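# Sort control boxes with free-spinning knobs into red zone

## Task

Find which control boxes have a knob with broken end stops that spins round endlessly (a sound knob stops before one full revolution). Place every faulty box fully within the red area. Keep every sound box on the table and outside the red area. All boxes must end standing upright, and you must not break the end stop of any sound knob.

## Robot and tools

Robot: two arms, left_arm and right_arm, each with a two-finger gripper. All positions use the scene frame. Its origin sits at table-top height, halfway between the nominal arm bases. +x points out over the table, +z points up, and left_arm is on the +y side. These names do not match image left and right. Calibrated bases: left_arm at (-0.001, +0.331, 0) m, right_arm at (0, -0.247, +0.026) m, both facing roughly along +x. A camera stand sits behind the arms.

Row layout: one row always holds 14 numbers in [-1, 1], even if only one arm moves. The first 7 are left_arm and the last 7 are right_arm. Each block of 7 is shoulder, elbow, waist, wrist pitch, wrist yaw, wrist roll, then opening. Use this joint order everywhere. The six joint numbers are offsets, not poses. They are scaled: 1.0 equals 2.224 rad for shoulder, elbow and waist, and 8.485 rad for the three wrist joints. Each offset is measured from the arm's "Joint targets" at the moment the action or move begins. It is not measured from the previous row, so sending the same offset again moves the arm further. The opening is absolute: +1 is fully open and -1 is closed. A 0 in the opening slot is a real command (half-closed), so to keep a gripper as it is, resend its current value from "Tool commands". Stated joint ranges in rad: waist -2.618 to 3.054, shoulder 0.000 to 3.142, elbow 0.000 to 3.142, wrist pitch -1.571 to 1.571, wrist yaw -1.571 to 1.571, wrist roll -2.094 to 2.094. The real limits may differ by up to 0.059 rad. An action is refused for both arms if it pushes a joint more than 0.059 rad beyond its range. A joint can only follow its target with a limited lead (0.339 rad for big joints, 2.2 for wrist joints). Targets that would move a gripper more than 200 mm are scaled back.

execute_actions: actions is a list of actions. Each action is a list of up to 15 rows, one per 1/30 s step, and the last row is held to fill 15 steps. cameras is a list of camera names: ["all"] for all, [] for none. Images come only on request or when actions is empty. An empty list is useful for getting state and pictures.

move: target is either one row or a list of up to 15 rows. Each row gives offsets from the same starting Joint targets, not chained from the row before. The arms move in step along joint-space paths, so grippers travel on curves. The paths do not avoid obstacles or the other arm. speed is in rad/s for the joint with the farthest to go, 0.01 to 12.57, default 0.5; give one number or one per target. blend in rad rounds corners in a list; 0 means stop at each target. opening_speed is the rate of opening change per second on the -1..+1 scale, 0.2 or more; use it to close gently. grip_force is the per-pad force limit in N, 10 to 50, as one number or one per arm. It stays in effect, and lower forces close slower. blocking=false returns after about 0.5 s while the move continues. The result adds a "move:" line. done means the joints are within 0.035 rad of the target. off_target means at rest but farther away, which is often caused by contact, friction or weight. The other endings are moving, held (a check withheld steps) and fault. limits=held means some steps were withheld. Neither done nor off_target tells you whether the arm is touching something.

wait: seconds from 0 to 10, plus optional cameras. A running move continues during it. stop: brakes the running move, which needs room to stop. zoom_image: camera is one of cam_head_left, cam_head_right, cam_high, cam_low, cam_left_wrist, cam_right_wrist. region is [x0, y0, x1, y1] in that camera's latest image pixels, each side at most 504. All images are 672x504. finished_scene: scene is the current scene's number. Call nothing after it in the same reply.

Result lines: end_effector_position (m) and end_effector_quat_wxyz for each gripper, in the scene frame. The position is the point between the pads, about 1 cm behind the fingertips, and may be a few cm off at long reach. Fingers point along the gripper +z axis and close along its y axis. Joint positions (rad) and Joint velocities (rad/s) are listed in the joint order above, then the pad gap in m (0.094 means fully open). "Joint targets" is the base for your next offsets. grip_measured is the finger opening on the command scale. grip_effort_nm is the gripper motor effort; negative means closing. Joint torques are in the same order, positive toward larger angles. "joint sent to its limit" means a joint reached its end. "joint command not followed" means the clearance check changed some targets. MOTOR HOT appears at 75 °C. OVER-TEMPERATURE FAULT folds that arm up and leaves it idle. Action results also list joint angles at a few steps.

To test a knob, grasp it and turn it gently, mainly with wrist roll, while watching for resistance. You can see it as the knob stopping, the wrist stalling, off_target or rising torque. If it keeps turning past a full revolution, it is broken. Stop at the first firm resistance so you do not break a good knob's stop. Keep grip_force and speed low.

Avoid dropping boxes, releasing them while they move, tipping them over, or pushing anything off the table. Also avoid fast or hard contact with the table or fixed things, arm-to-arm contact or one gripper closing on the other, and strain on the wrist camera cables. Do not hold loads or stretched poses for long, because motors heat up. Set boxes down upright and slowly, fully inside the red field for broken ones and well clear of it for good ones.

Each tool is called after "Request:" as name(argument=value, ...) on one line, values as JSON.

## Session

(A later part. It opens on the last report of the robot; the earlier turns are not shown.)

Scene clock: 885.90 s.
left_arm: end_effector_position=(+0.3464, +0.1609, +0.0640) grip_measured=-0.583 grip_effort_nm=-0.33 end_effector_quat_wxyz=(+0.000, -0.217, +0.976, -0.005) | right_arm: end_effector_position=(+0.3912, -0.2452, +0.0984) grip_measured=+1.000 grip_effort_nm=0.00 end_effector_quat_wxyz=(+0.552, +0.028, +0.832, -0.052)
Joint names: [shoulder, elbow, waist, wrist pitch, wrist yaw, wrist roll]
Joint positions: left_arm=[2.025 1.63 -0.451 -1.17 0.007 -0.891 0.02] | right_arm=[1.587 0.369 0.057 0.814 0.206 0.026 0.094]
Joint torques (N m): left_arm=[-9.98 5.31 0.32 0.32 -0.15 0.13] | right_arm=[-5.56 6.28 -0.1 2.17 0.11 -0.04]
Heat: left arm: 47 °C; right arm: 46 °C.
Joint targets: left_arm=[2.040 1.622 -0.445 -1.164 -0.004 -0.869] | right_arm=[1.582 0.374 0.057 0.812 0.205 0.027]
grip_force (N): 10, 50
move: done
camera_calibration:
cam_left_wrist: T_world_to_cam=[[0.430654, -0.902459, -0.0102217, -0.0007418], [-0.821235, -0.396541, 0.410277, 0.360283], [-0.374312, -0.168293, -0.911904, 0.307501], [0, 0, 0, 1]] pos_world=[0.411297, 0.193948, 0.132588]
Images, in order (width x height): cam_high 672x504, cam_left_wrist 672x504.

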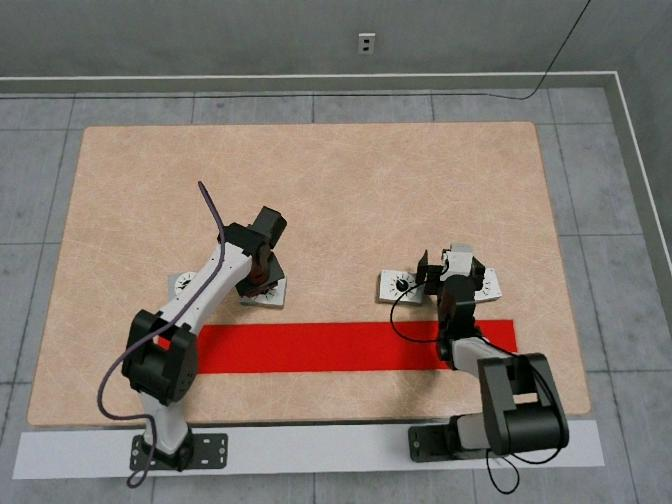

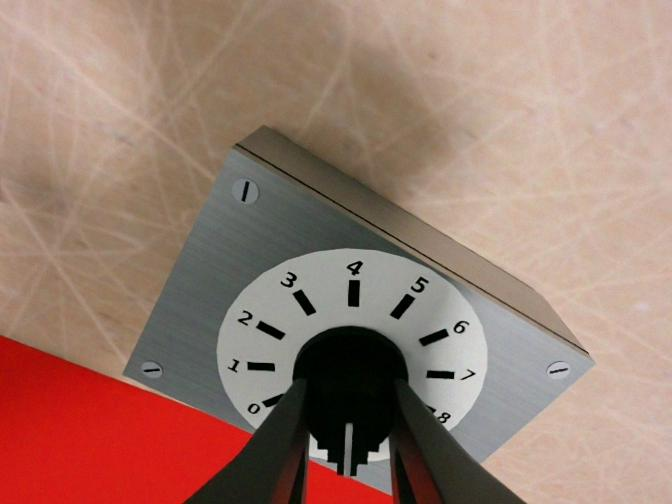

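Request:
move(target=[[0, 0, 0, 0, 0, 0, 0.1, 0, 0, 0, 0, 0, 0, 1], [-0.009, 0.10612, 0, -0.0284, 0, 0, 0.1, 0, 0, 0, 0, 0, 0, 1], [-0.06745, 0.02248, 0.20324, -0.02098, -0.0007, 0.2739, 1, 0, 0, 0, 0, 0, 0, 1]], blend=[0, 0.03, 0], speed=[0.3, 0.3, 0.8], grip_force=50, cameras=["cam_left_wrist", "cam_high", "cam_low"])

Request:
zoom_image(camera="cam_high", region=[130, 220, 330, 370])

Request:
zoom_image(camera="cam_low", region=[340, 180, 490, 300])

Scene clock: 951.77 s.
left_arm: end_effector_position=(+0.3569, +0.3321, +0.1144) grip_measured=+0.998 grip_effort_nm=0.06 end_effector_quat_wxyz=(-0.007, +0.657, +0.754, -0.006) | right_arm: end_effector_position=(+0.3912, -0.2452, +0.0984) grip_measured=+1.000 grip_effort_nm=0.01 end_effector_quat_wxyz=(+0.552, +0.028, +0.832, -0.052)
Joint names: [shoulder, elbow, waist, wrist pitch, wrist yaw, wrist roll]
Joint positions: left_arm=[1.919 1.682 0.004 -1.352 -0.001 1.435 0.094] | right_arm=[1.587 0.369 0.057 0.814 0.206 0.026 0.094]
Joint torques (N m): left_arm=[-12.81 5.15 0.09 0.28 -0.05 0.14] | right_arm=[-5.57 6.26 -0.16 2.16 0.12 -0.03]
Heat: left arm: 48 °C; right arm: 46 °C.
Joint targets: left_arm=[1.890 1.672 0.007 -1.342 -0.010 1.455] | right_arm=[1.582 0.374 0.057 0.812 0.205 0.027]
move: done
camera_calibration:
cam_left_wrist: T_world_to_cam=[[-0.989458, -0.144813, -0.00113726, 0.403965], [-0.132366, 0.901168, 0.412765, -0.261061], [-0.058749, 0.408564, -0.910837, 0.0818682], [0, 0, 0, 1]] pos_world=[0.36996, 0.260311, 0.182785]
Images, in order (width x height): cam_high 672x504, cam_low 672x504, cam_left_wrist 672x504.

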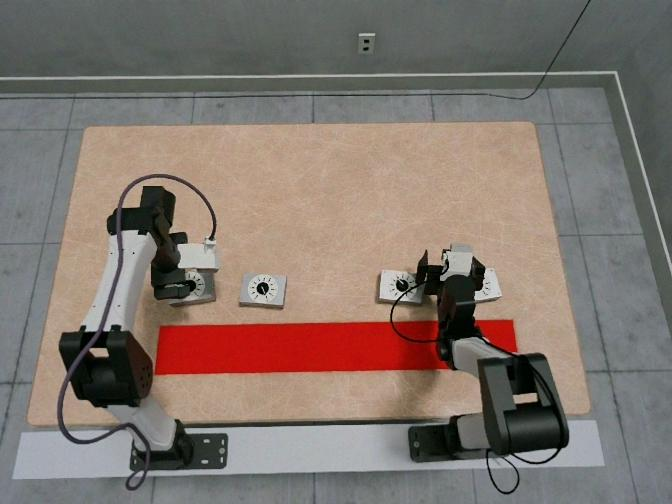

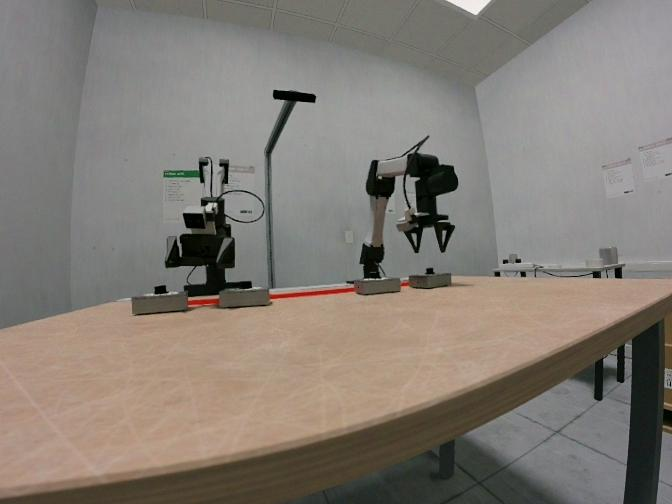

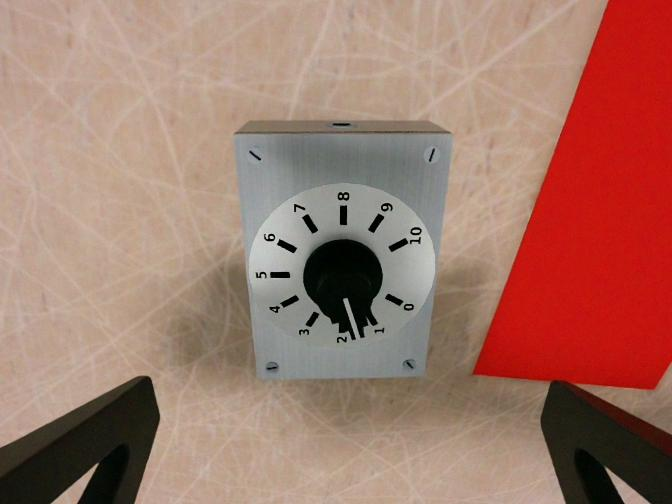

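Scaled by 2.520 from the camera's 672x504 image, which has a finer 960x720 frame.

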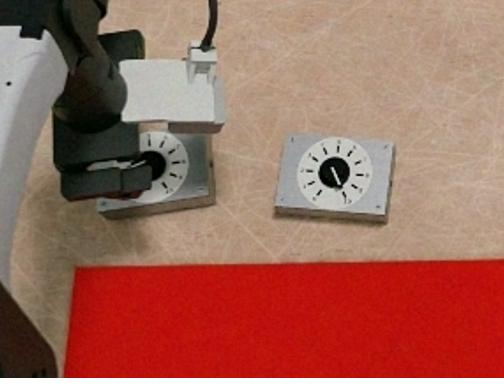

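Scaled by 3.360 from the camera's 672x504 image, which has a finer 960x720 frame.

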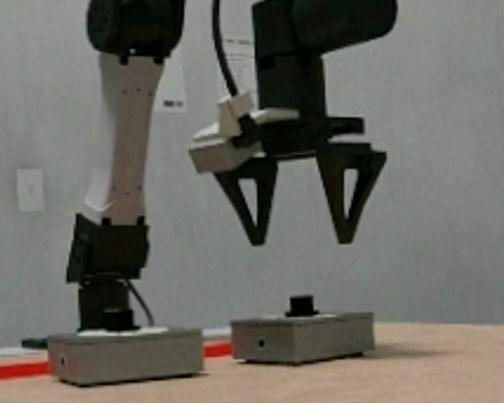

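Request:
move(target=[0.03912, -0.11466, -0.0045, 0.03736, 0, 0, 1, 0, 0, 0, 0, 0, 0, 1], speed=0.2, cameras=["cam_left_wrist", "cam_low"])

Request:
zoom_image(camera="cam_low", region=[340, 180, 490, 300])

Scene clock: 988.27 s.
left_arm: end_effector_position=(+0.3601, +0.3315, +0.0353) grip_measured=+0.998 grip_effort_nm=0.06 end_effector_quat_wxyz=(-0.002, +0.657, +0.754, -0.001) | right_arm: end_effector_position=(+0.3912, -0.2452, +0.0984) grip_measured=+1.000 grip_effort_nm=0.01 end_effector_quat_wxyz=(+0.552, +0.028, +0.832, -0.052)
Joint names: [shoulder, elbow, waist, wrist pitch, wrist yaw, wrist roll]
Joint positions: left_arm=[1.963 1.424 0.002 -1.037 -0.002 1.435 0.094] | right_arm=[1.587 0.369 0.057 0.814 0.206 0.026 0.094]
Joint torques (N m): left_arm=[-9.29 5.14 -0.53 0.3 -0.05 0.14] | right_arm=[-5.56 6.17 -0.21 2.17 0.14 -0.04]
Heat: left arm: 50 °C; right arm: 46 °C.
Joint targets: left_arm=[1.977 1.416 -0.003 -1.025 -0.010 1.455] | right_arm=[1.582 0.374 0.057 0.812 0.205 0.027]
move: done
camera_calibration:
cam_left_wrist: T_world_to_cam=[[-0.989622, -0.142889, -0.015221, 0.406831], [-0.136453, 0.901241, 0.411273, -0.225892], [-0.0450485, 0.409081, -0.911385, 0.00514681], [0, 0, 0, 1]] pos_world=[0.372017, 0.259609, 0.103786]
Images, in order (width x height): cam_low 672x504, cam_left_wrist 672x504.

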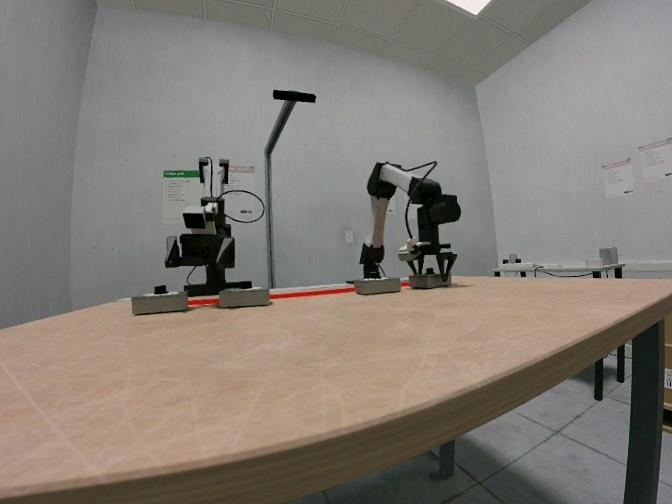

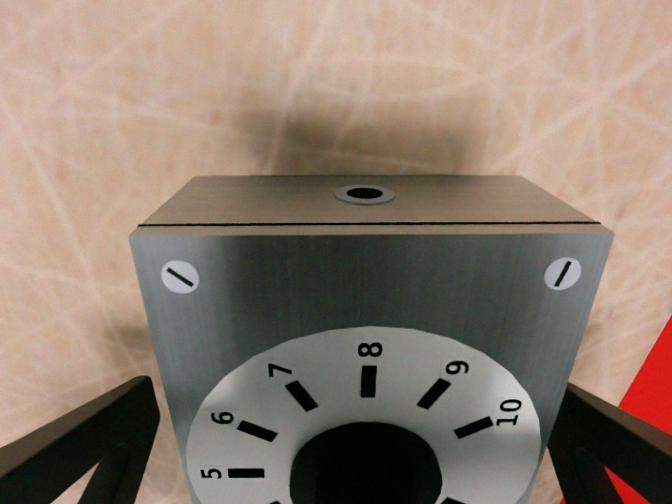

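Scaled by 3.360 from the camera's 672x504 image, which has a finer 960x720 frame.

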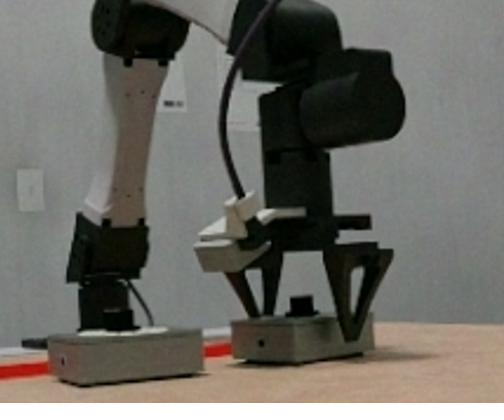

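Request:
move(target=[0, 0, 0, 0, 0, 0, 0.35, 0, 0, 0, 0, 0, 0, 1], speed=0.2, grip_force=[30, 50], cameras=["cam_left_wrist"])

Scene clock: 1011.87 s.
left_arm: end_effector_position=(+0.3582, +0.3315, +0.0353) grip_measured=+0.512 grip_effort_nm=-0.67 end_effector_quat_wxyz=(-0.005, +0.658, +0.753, -0.003) | right_arm: end_effector_position=(+0.3912, -0.2452, +0.0984) grip_measured=+1.000 grip_effort_nm=0.01 end_effector_quat_wxyz=(+0.552, +0.028, +0.832, -0.052)
Joint names: [shoulder, elbow, waist, wrist pitch, wrist yaw, wrist roll]
Joint positions: left_arm=[1.963 1.424 0.002 -1.044 -0.002 1.436 0.071] | right_arm=[1.587 0.369 0.057 0.814 0.206 0.026 0.094]
Joint torques (N m): left_arm=[-9.28 5.09 -0.53 0.38 -0.05 0.14] | right_arm=[-5.59 6.26 -0.12 2.15 0.12 -0.04]
Heat: left arm: 49 °C; right arm: 46 °C.
Joint targets: left_arm=[1.977 1.416 -0.003 -1.025 -0.010 1.455] | right_arm=[1.582 0.374 0.057 0.812 0.205 0.027]
grip_force (N): 30, 50
move: done
camera_calibration:
cam_left_wrist: T_world_to_cam=[[-0.989763, -0.142512, -0.00766011, 0.404637], [-0.132967, 0.901309, 0.412263, -0.227451], [-0.0518485, 0.409062, -0.911033, 0.00748156], [0, 0, 0, 1]] pos_world=[0.370639, 0.259609, 0.103685]
Images, in order (width x height): cam_left_wrist 672x504.

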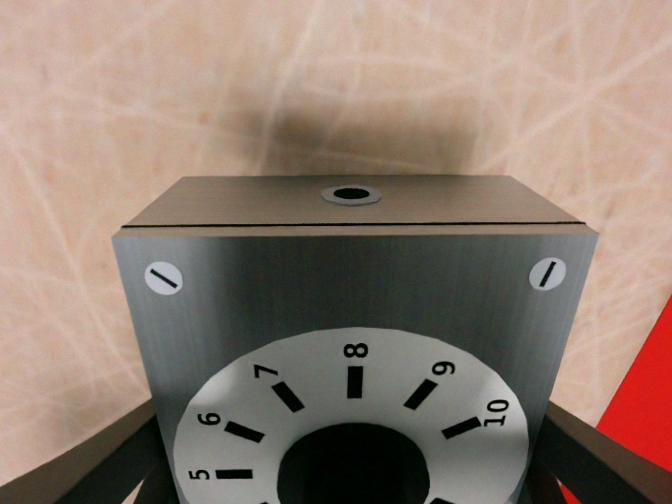

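Request:
move(target=[[-0.03058, 0.03327, 0, -0.01226, 0, 0, 0.35, 0, 0, 0, 0, 0, 0, 1], [-0.25944, -0.23291, 0.00585, -0.00354, 0, 0.01591, 0.35, 0, 0, 0, 0, 0, 0, 1]], blend=[0.02, 0], speed=[0.1, 0.3], cameras=["cam_left_wrist", "cam_high", "cam_low", "cam_head_left"])

Request:
zoom_image(camera="cam_low", region=[340, 180, 490, 300])

Request:
zoom_image(camera="cam_high", region=[100, 240, 300, 390])

Scene clock: 1059.97 s.
left_arm: end_effector_position=(+0.2192, +0.3320, +0.0569) grip_measured=+0.512 grip_effort_nm=-0.70 end_effector_quat_wxyz=(-0.005, +0.706, +0.709, -0.004) | right_arm: end_effector_position=(+0.3912, -0.2452, +0.0984) grip_measured=+1.000 grip_effort_nm=0.01 end_effector_quat_wxyz=(+0.552, +0.028, +0.832, -0.052)
Joint names: [shoulder, elbow, waist, wrist pitch, wrist yaw, wrist roll]
Joint positions: left_arm=[1.422 0.902 0.005 -1.064 -0.002 1.57 0.071] | right_arm=[1.587 0.369 0.057 0.814 0.206 0.026 0.094]
Joint torques (N m): left_arm=[-7.1 5.48 0.29 0.28 -0.05 0.11] | right_arm=[-5.6 6.19 -0.23 2.15 0.12 -0.02]
Heat: left arm: 48 °C; right arm: 46 °C.
Joint targets: left_arm=[1.400 0.898 0.010 -1.055 -0.010 1.590] | right_arm=[1.582 0.374 0.057 0.812 0.205 0.027]
grip_force (N): 30, 50
move: done
camera_calibration:
cam_left_wrist: T_world_to_cam=[[-0.99991, -0.0117826, -0.00647755, 0.226045], [-0.0134036, 0.911594, 0.410873, -0.28483], [0.00106376, 0.410923, -0.91167, 0.00756201], [0, 0, 0, 1]] pos_world=[0.222198, 0.259205, 0.125387]
Images, in order (width x height): cam_head_left 672x504, cam_high 672x504, cam_low 672x504, cam_left_wrist 672x504.

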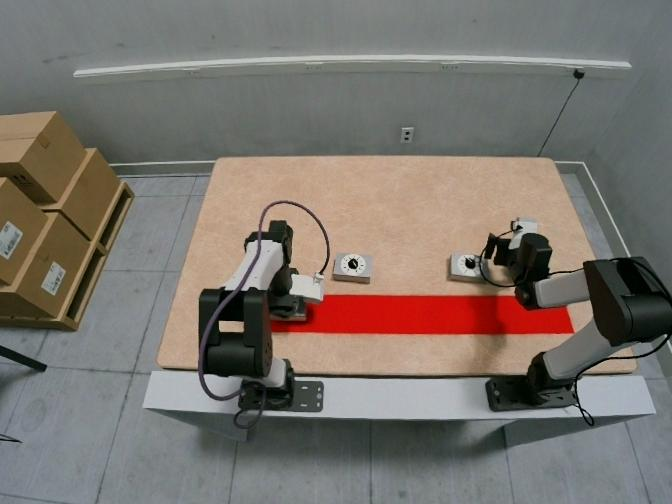

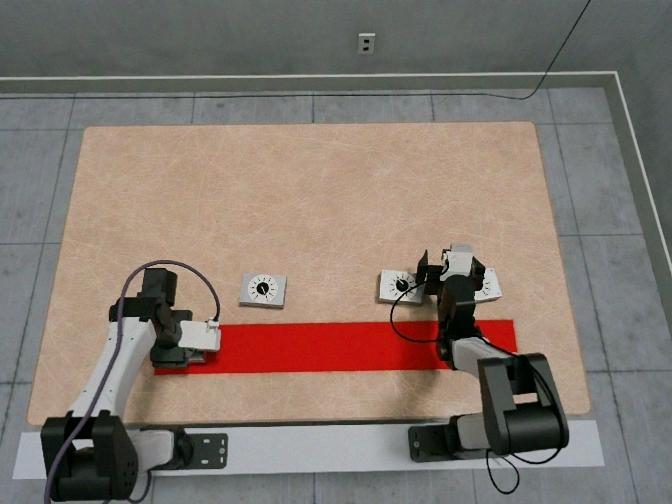

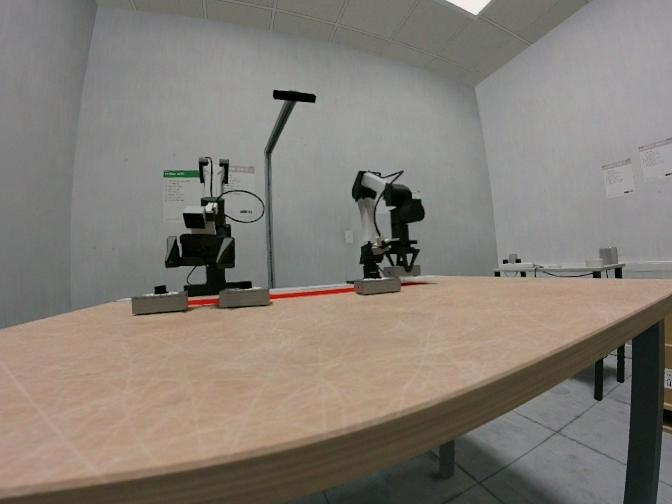

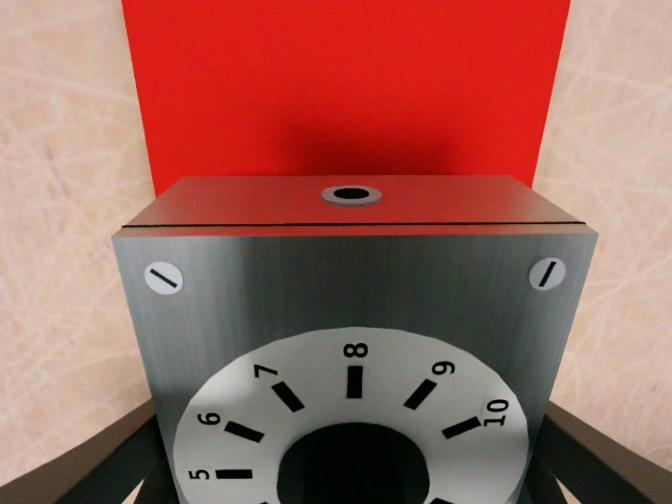

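Scaled by 3.360 from the camera's 672x504 image, which has a finer 960x720 frame.

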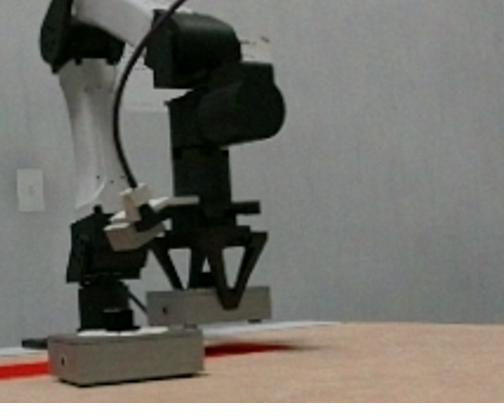

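Scaled by 2.520 from the camera's 672x504 image, which has a finer 960x720 frame.

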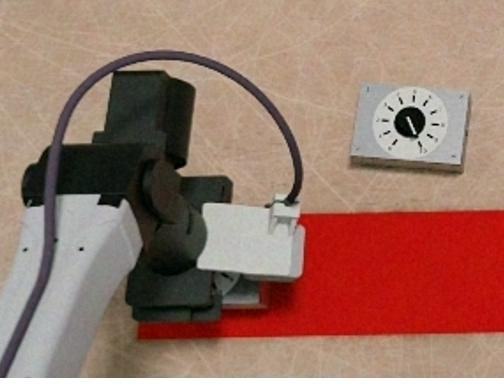

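Request:
move(target=[0.02698, -0.02293, 0, 0.00872, 0, 0, 0.35, 0, 0, 0, 0, 0, 0, 1], speed=0.06, cameras=["cam_left_wrist", "cam_low"])

Request:
zoom_image(camera="cam_low", region=[370, 230, 450, 310])

Scene clock: 1076.13 s.
left_arm: end_effector_position=(+0.2189, +0.3320, +0.0383) grip_measured=+0.512 grip_effort_nm=-0.70 end_effector_quat_wxyz=(-0.008, +0.706, +0.709, -0.007) | right_arm: end_effector_position=(+0.3912, -0.2452, +0.0984) grip_measured=+1.000 grip_effort_nm=0.00 end_effector_quat_wxyz=(+0.552, +0.028, +0.832, -0.052)
Joint names: [shoulder, elbow, waist, wrist pitch, wrist yaw, wrist roll]
Joint positions: left_arm=[1.454 0.851 0.005 -0.99 -0.002 1.57 0.071] | right_arm=[1.587 0.369 0.057 0.814 0.206 0.026 0.094]
Joint torques (N m): left_arm=[-4.86 5.26 0.29 0.24 -0.05 0.15] | right_arm=[-5.56 6.12 -0.17 2.16 0.12 -0.03]
Heat: left arm: 45 °C; right arm: 46 °C.
Joint targets: left_arm=[1.459 0.847 0.010 -0.981 -0.010 1.590] | right_arm=[1.582 0.374 0.057 0.812 0.205 0.027]
grip_force (N): 30, 50
move: done
camera_calibration:
cam_left_wrist: T_world_to_cam=[[-0.999933, -0.0114051, 0.00192257, 0.225258], [-0.00960805, 0.911638, 0.410881, -0.278081], [-0.00643884, 0.410835, -0.911687, -0.00761031], [0, 0, 0, 1]] pos_world=[0.222522, 0.259205, 0.106887]
Images, in order (width x height): cam_low 672x504, cam_left_wrist 672x504.

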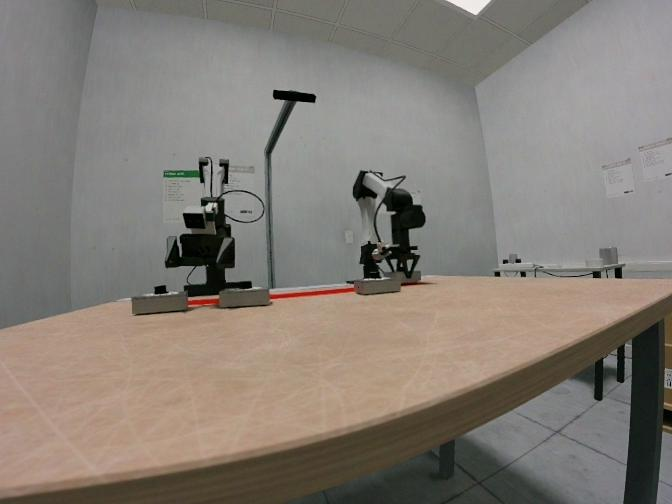

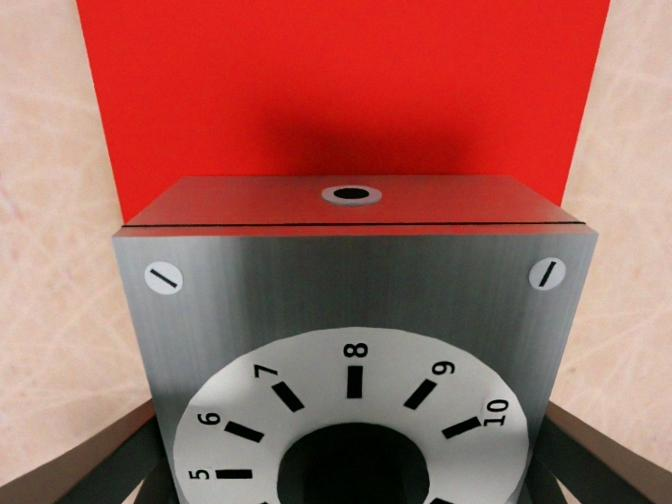

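Scaled by 6.300 from the camera's 672x504 image, which has a finer 960x720 frame.

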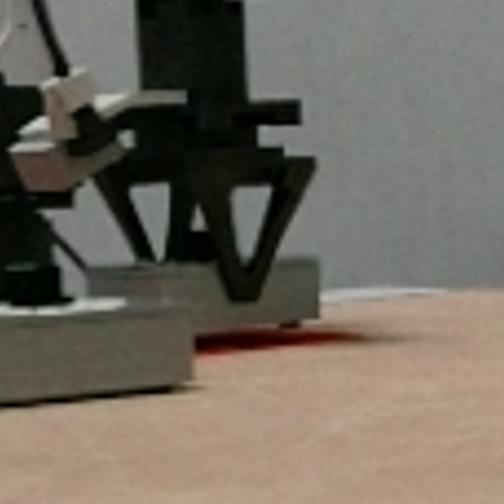

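Request:
move(target=[0.00259, -0.0071, 0, 0.00253, 0, 0, 0.35, 0, 0, 0, 0, 0, 0, 1], speed=0.03, cameras=["cam_left_wrist", "cam_low"])

Request:
zoom_image(camera="cam_low", region=[370, 230, 450, 310])

Scene clock: 1103.53 s.
left_arm: end_effector_position=(+0.2186, +0.3321, +0.0337) grip_measured=+0.512 grip_effort_nm=-0.70 end_effector_quat_wxyz=(-0.008, +0.706, +0.709, -0.007) | right_arm: end_effector_position=(+0.3912, -0.2452, +0.0984) grip_measured=+1.000 grip_effort_nm=0.01 end_effector_quat_wxyz=(+0.552, +0.028, +0.832, -0.052)
Joint names: [shoulder, elbow, waist, wrist pitch, wrist yaw, wrist roll]
Joint positions: left_arm=[1.459 0.836 0.005 -0.968 -0.002 1.57 0.071] | right_arm=[1.587 0.369 0.057 0.814 0.206 0.026 0.094]
Joint torques (N m): left_arm=[-4.82 5.18 0.29 0.26 -0.05 0.15] | right_arm=[-5.48 6.2 -0.16 2.13 0.14 -0.02]
Heat: left arm: 41 °C; right arm: 46 °C.
Joint targets: left_arm=[1.465 0.832 0.010 -0.960 -0.010 1.590] | right_arm=[1.582 0.374 0.057 0.812 0.205 0.027]
grip_force (N): 30, 50
move: done
camera_calibration:
cam_left_wrist: T_world_to_cam=[[-0.999934, -0.0113908, 0.00115627, 0.22494], [-0.0099075, 0.911471, 0.411245, -0.27608], [-0.00573831, 0.411207, -0.911524, -0.0121662], [0, 0, 0, 1]] pos_world=[0.22212, 0.259204, 0.102187]
Images, in order (width x height): cam_low 672x504, cam_left_wrist 672x504.

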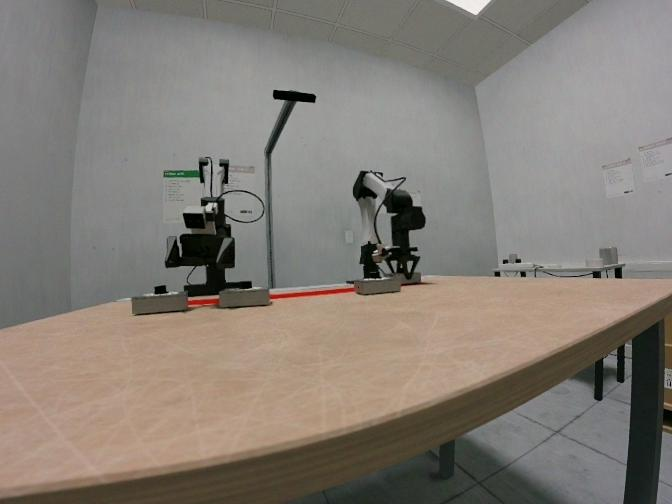

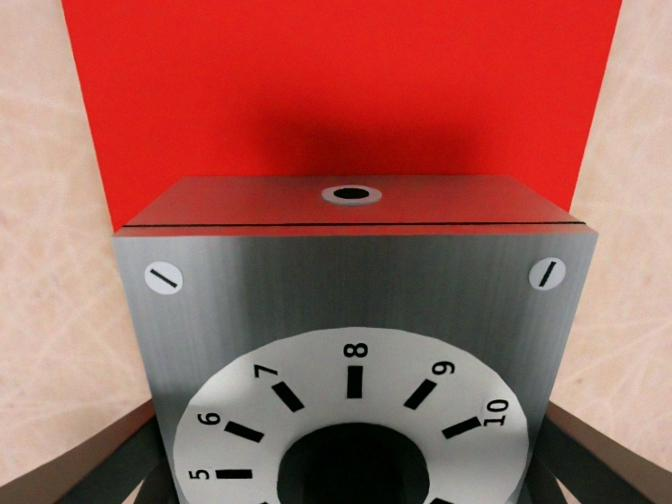

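Scaled by 6.300 from the camera's 672x504 image, which has a finer 960x720 frame.

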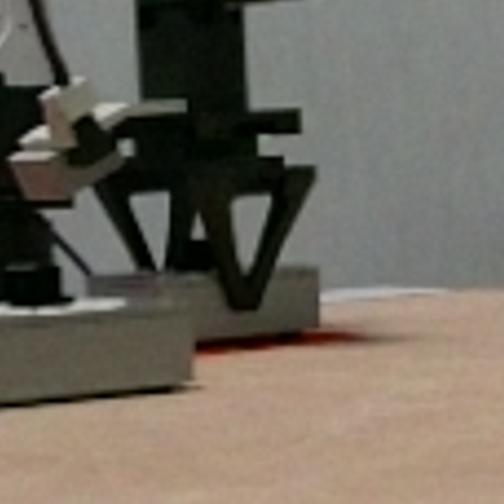

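Request:
move(target=[0.00155, -0.00426, 0, 0.00152, 0, 0, 0.35, 0, 0, 0, 0, 0, 0, 1], speed=0.02, cameras=["cam_left_wrist", "cam_low"])

Request:
zoom_image(camera="cam_low", region=[370, 230, 450, 310])

Scene clock: 1118.87 s.
left_arm: end_effector_position=(+0.2182, +0.3321, +0.0318) grip_measured=+0.512 grip_effort_nm=-0.70 end_effector_quat_wxyz=(-0.008, +0.706, +0.709, -0.006) | right_arm: end_effector_position=(+0.3912, -0.2452, +0.0984) grip_measured=+1.000 grip_effort_nm=0.00 end_effector_quat_wxyz=(+0.552, +0.028, +0.832, -0.052)
Joint names: [shoulder, elbow, waist, wrist pitch, wrist yaw, wrist roll]
Joint positions: left_arm=[1.459 0.828 0.005 -0.959 -0.002 1.57 0.071] | right_arm=[1.587 0.369 0.057 0.814 0.206 0.026 0.094]
Joint velocities: left_arm=[within noise] | right_arm=[-0.002 -0.007 0.002 -0.154 0.007 -0.022 0]
Joint torques (N m): left_arm=[-4.52 5.05 0.29 0.3 -0.05 0.14] | right_arm=[-5.56 6.19 -0.14 2.14 0.13 -0.01]
Heat: left arm: 40 °C; right arm: 46 °C.
Joint targets: left_arm=[1.469 0.822 0.010 -0.947 -0.010 1.590] | right_arm=[1.582 0.374 0.057 0.812 0.205 0.027]
grip_force (N): 30, 50
move: done
camera_calibration:
cam_left_wrist: T_world_to_cam=[[-0.999935, -0.0113935, -0.0000519279, 0.224561], [-0.0104068, 0.91147, 0.411235, -0.275192], [-0.00463805, 0.411208, -0.91153, -0.0141447], [0, 0, 0, 1]] pos_world=[0.221616, 0.259204, 0.100287]
Images, in order (width x height): cam_low 672x504, cam_left_wrist 672x504.

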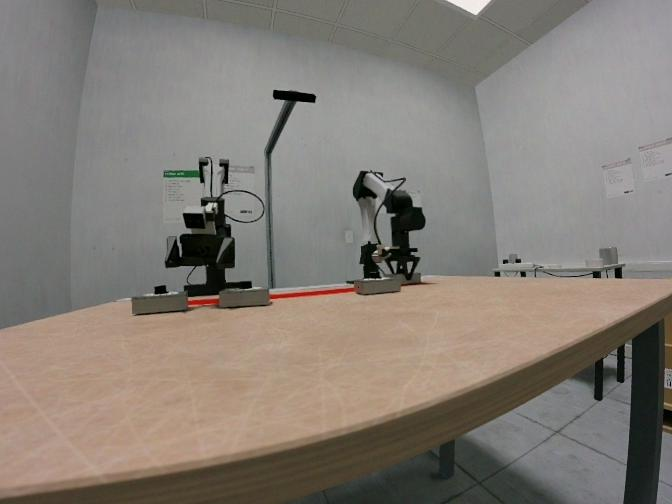

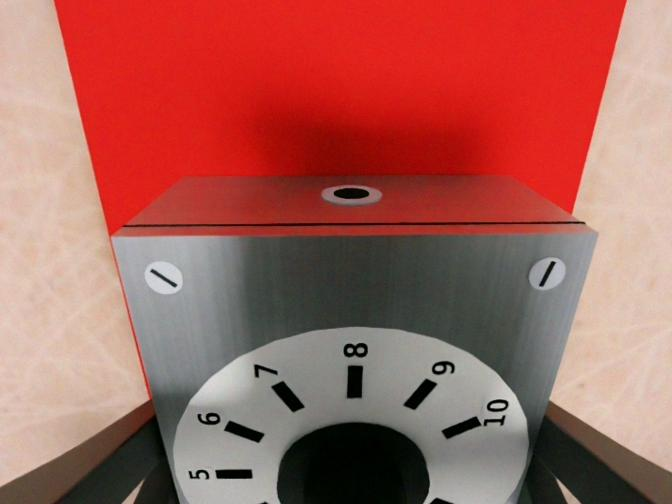

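Scaled by 6.300 from the camera's 672x504 image, which has a finer 960x720 frame.

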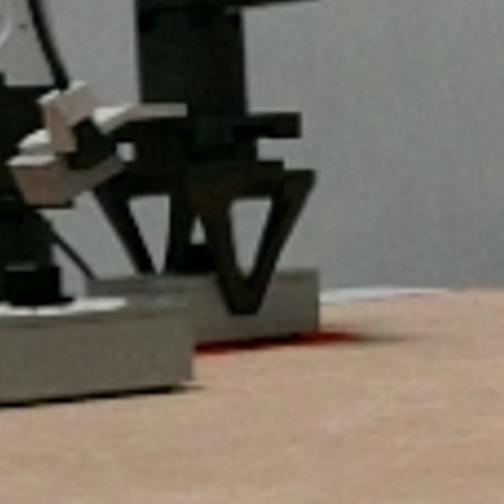

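Request:
move(target=[0.00155, -0.00426, 0, 0.00152, 0, 0, 0.35, 0, 0, 0, 0, 0, 0, 1], speed=0.02, cameras=["cam_left_wrist", "cam_low"])

Request:
zoom_image(camera="cam_low", region=[370, 230, 450, 310])

Scene clock: 1124.93 s.
left_arm: end_effector_position=(+0.2181, +0.3321, +0.0314) grip_measured=+0.512 grip_effort_nm=-0.70 end_effector_quat_wxyz=(-0.007, +0.706, +0.709, -0.006) | right_arm: end_effector_position=(+0.3912, -0.2452, +0.0984) grip_measured=+1.000 grip_effort_nm=0.01 end_effector_quat_wxyz=(+0.552, +0.028, +0.832, -0.052)
Joint names: [shoulder, elbow, waist, wrist pitch, wrist yaw, wrist roll]
Joint positions: left_arm=[1.459 0.826 0.005 -0.957 -0.002 1.57 0.071] | right_arm=[1.587 0.369 0.057 0.814 0.206 0.026 0.094]
Joint torques (N m): left_arm=[-4.22 4.44 0.29 0.41 -0.05 0.14] | right_arm=[-5.56 6.22 -0.13 2.15 0.11 -0.04]
Heat: left arm: 40 °C; right arm: 46 °C.
Joint targets: left_arm=[1.472 0.813 0.010 -0.934 -0.010 1.589] | right_arm=[1.582 0.374 0.057 0.812 0.205 0.027]
grip_force (N): 30, 50
move: done
camera_calibration:
cam_left_wrist: T_world_to_cam=[[-0.999934, -0.0114522, -0.000407642, 0.22451], [-0.0106066, 0.911469, 0.411231, -0.274984], [-0.00433794, 0.411209, -0.911531, -0.0145763], [0, 0, 0, 1]] pos_world=[0.221516, 0.259204, 0.0998867]
Images, in order (width x height): cam_low 672x504, cam_left_wrist 672x504.

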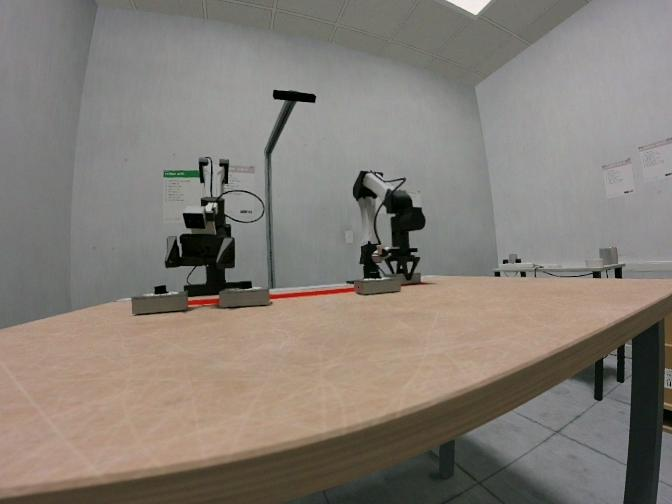

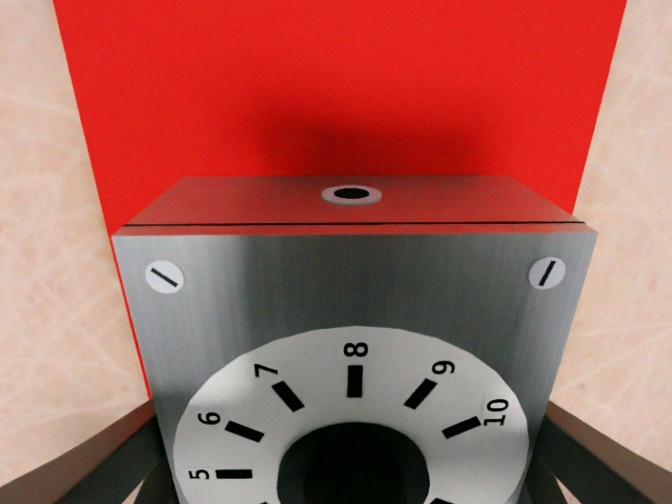

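Scaled by 6.300 from the camera's 672x504 image, which has a finer 960x720 frame.

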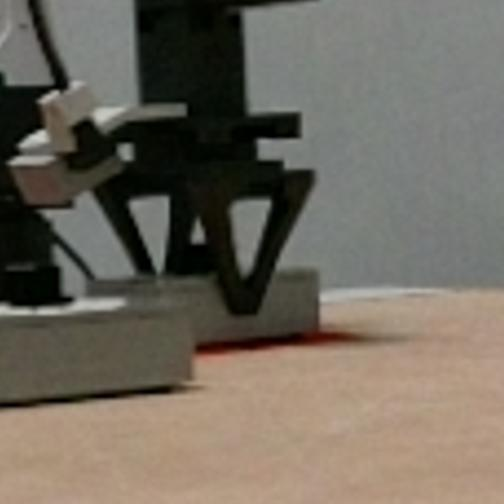

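Request:
move(target=[[-0.00155, 0.00426, 0, -0.00152, 0, 0, 0.35, 0, 0, 0, 0, 0, 0, 1], [-0.00155, 0.00426, 0, -0.00152, 0, 0, 1, 0, 0, 0, 0, 0, 0, 1], [-0.0486, 0.14523, 0, -0.04586, 0, 0, 1, 0, 0, 0, 0, 0, 0, 1]], speed=[0.05, 0.05, 0.3], opening_speed=0.6, grip_force=50, cameras=["cam_left_wrist", "cam_high", "cam_low"])

Scene clock: 1151.97 s.
left_arm: end_effector_position=(+0.2205, +0.3322, +0.1198) grip_measured=+0.998 grip_effort_nm=0.06 end_effector_quat_wxyz=(-0.001, +0.706, +0.708, +0.001) | right_arm: end_effector_position=(+0.3912, -0.2452, +0.0984) grip_measured=+1.000 grip_effort_nm=0.00 end_effector_quat_wxyz=(+0.552, +0.028, +0.832, -0.052)
Joint names: [shoulder, elbow, waist, wrist pitch, wrist yaw, wrist roll]
Joint positions: left_arm=[1.377 1.118 0.005 -1.312 -0.002 1.57 0.094] | right_arm=[1.587 0.369 0.057 0.814 0.206 0.026 0.094]
Joint torques (N m): left_arm=[-6.12 7.39 0.29 0.12 -0.04 0.14] | right_arm=[-5.5 6.23 -0.1 2.15 0.13 -0.01]
Heat: left arm: 39 °C; right arm: 46 °C.
Joint targets: left_arm=[1.364 1.136 0.010 -1.323 -0.010 1.590] | right_arm=[1.582 0.374 0.057 0.812 0.205 0.027]
move: done
camera_calibration:
cam_left_wrist: T_world_to_cam=[[-0.999748, -0.011031, -0.0195375, 0.229045], [-0.018094, 0.911292, 0.411363, -0.309769], [0.0132666, 0.411613, -0.911262, 0.0619839], [0, 0, 0, 1]] pos_world=[0.22256, 0.259303, 0.188386]
Images, in order (width x height): cam_high 672x504, cam_low 672x504, cam_left_wrist 672x504.

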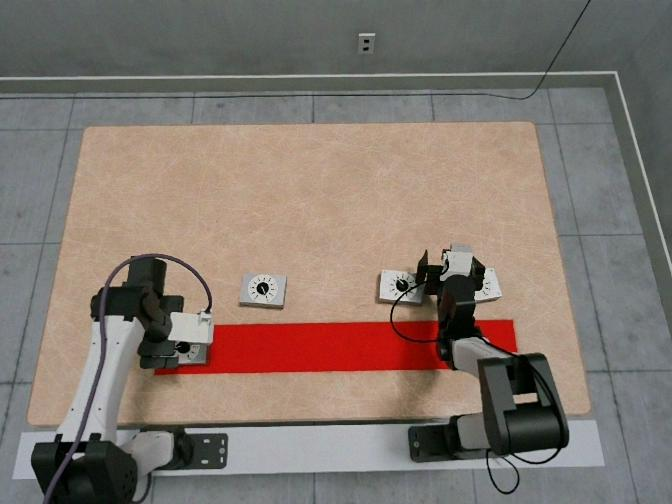

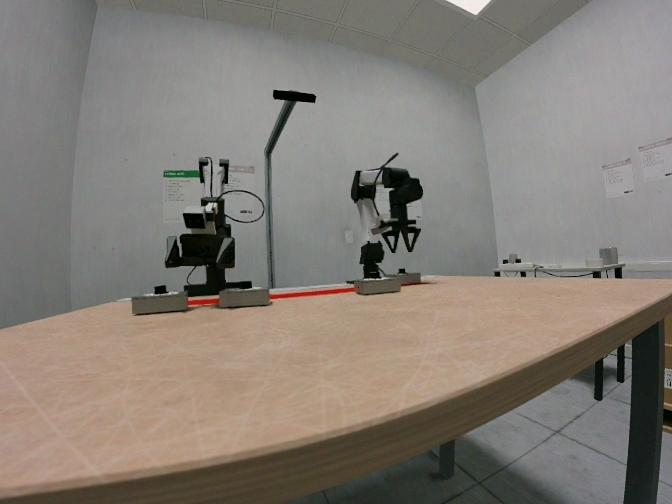

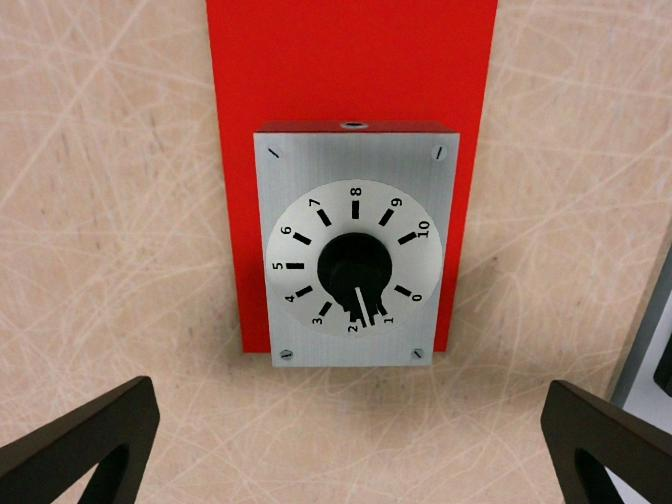

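Request:
move(target=[[0, 0, 0, 0, 0, 0, 1, 0.0081, 0.3714, 0.0193, -0.0957, -0.02416, 0, 1], [0, 0, 0, 0, 0, 0, 1, 0.17266, 0.61556, 0.07734, -0.25539, -0.02416, 0.0068, 1]], blend=[0.2, 0], speed=0.6, cameras=["cam_right_wrist", "cam_high", "cam_low"])

Request:
zoom_image(camera="cam_low", region=[110, 190, 290, 330])

Request:
zoom_image(camera="cam_high", region=[350, 220, 550, 370])

Scene clock: 1207.47 s.
left_arm: end_effector_position=(+0.2203, +0.3322, +0.1198) grip_measured=+0.998 grip_effort_nm=0.06 end_effector_quat_wxyz=(-0.001, +0.706, +0.708, +0.001) | right_arm: end_effector_position=(+0.3563, -0.1540, +0.1366) grip_measured=+1.000 grip_effort_nm=0.01 end_effector_quat_wxyz=(-0.004, -0.093, +0.996, -0.008)
Joint names: [shoulder, elbow, waist, wrist pitch, wrist yaw, wrist roll]
Joint positions: left_arm=[1.377 1.118 0.005 -1.313 -0.002 1.57 0.094] | right_arm=[1.955 1.715 0.223 -1.342 0.015 0.077 0.094]
Joint torques (N m): left_arm=[-6.12 7.38 0.29 0.1 -0.04 0.14] | right_arm=[-8.39 9.29 0.44 0.33 -0.06 0.04]
Heat: left arm: 44 °C; right arm: 46 °C.
Joint targets: left_arm=[1.364 1.136 0.010 -1.323 -0.010 1.590] | right_arm=[1.967 1.743 0.229 -1.355 0.001 0.084]
move: done
camera_calibration:
cam_right_wrist: T_world_to_cam=[[0.175566, -0.984122, 0.0260829, -0.217192], [-0.884487, -0.146047, 0.443117, 0.267579], [-0.432272, -0.100866, -0.896084, 0.348862], [0, 0, 0, 1]] pos_world=[0.425605, -0.139476, 0.199706]
Images, in order (width x height): cam_high 672x504, cam_low 672x504, cam_right_wrist 672x504.

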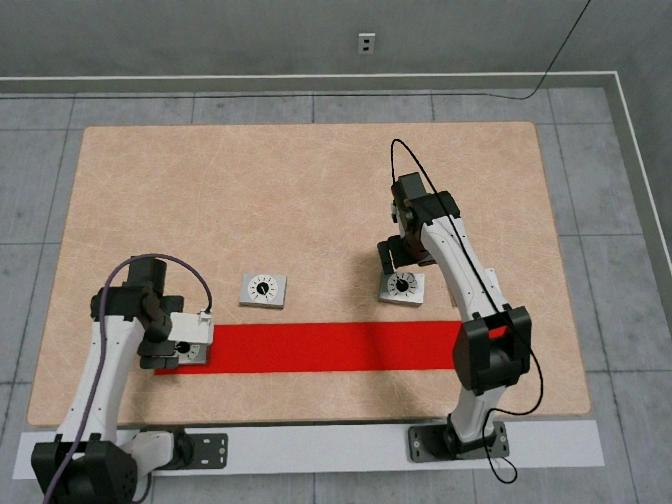

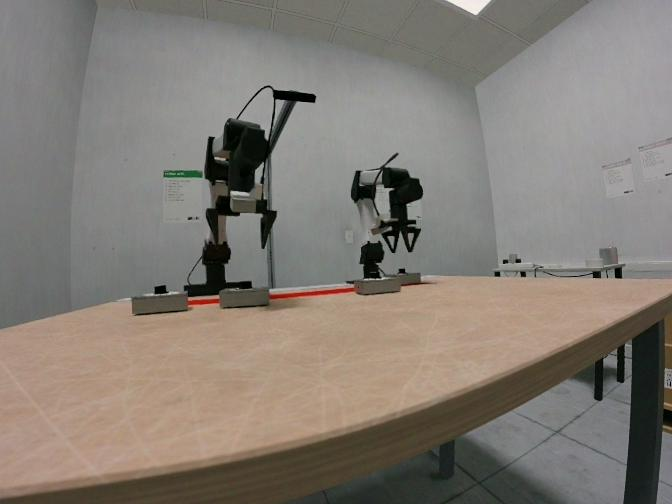

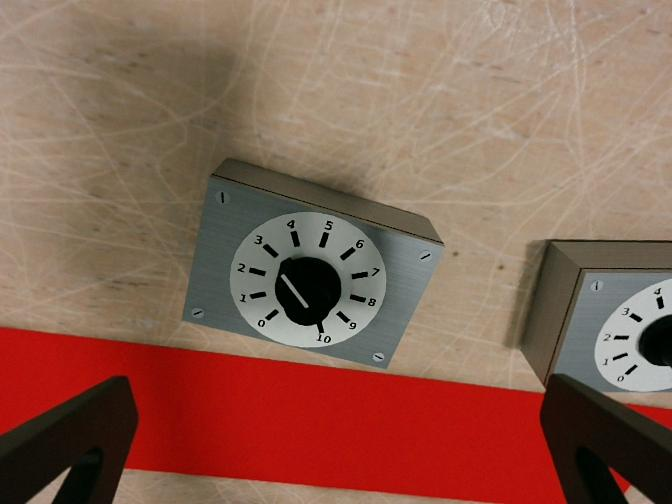

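Scaled by 2.800 from the camera's 672x504 image, which has a finer 960x720 frame.

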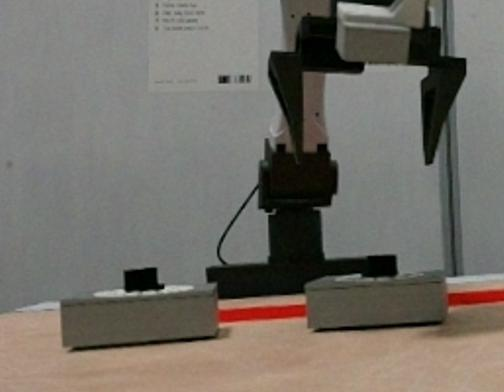

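Scaled by 2.520 from the camera's 672x504 image, which has a finer 960x720 frame.

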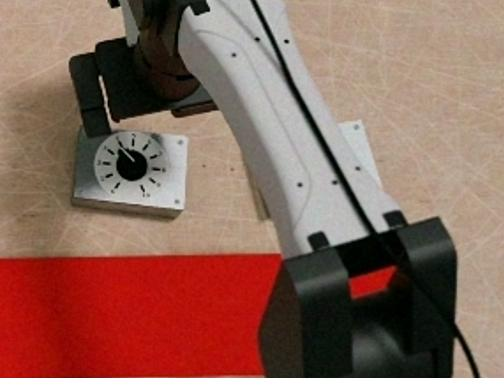

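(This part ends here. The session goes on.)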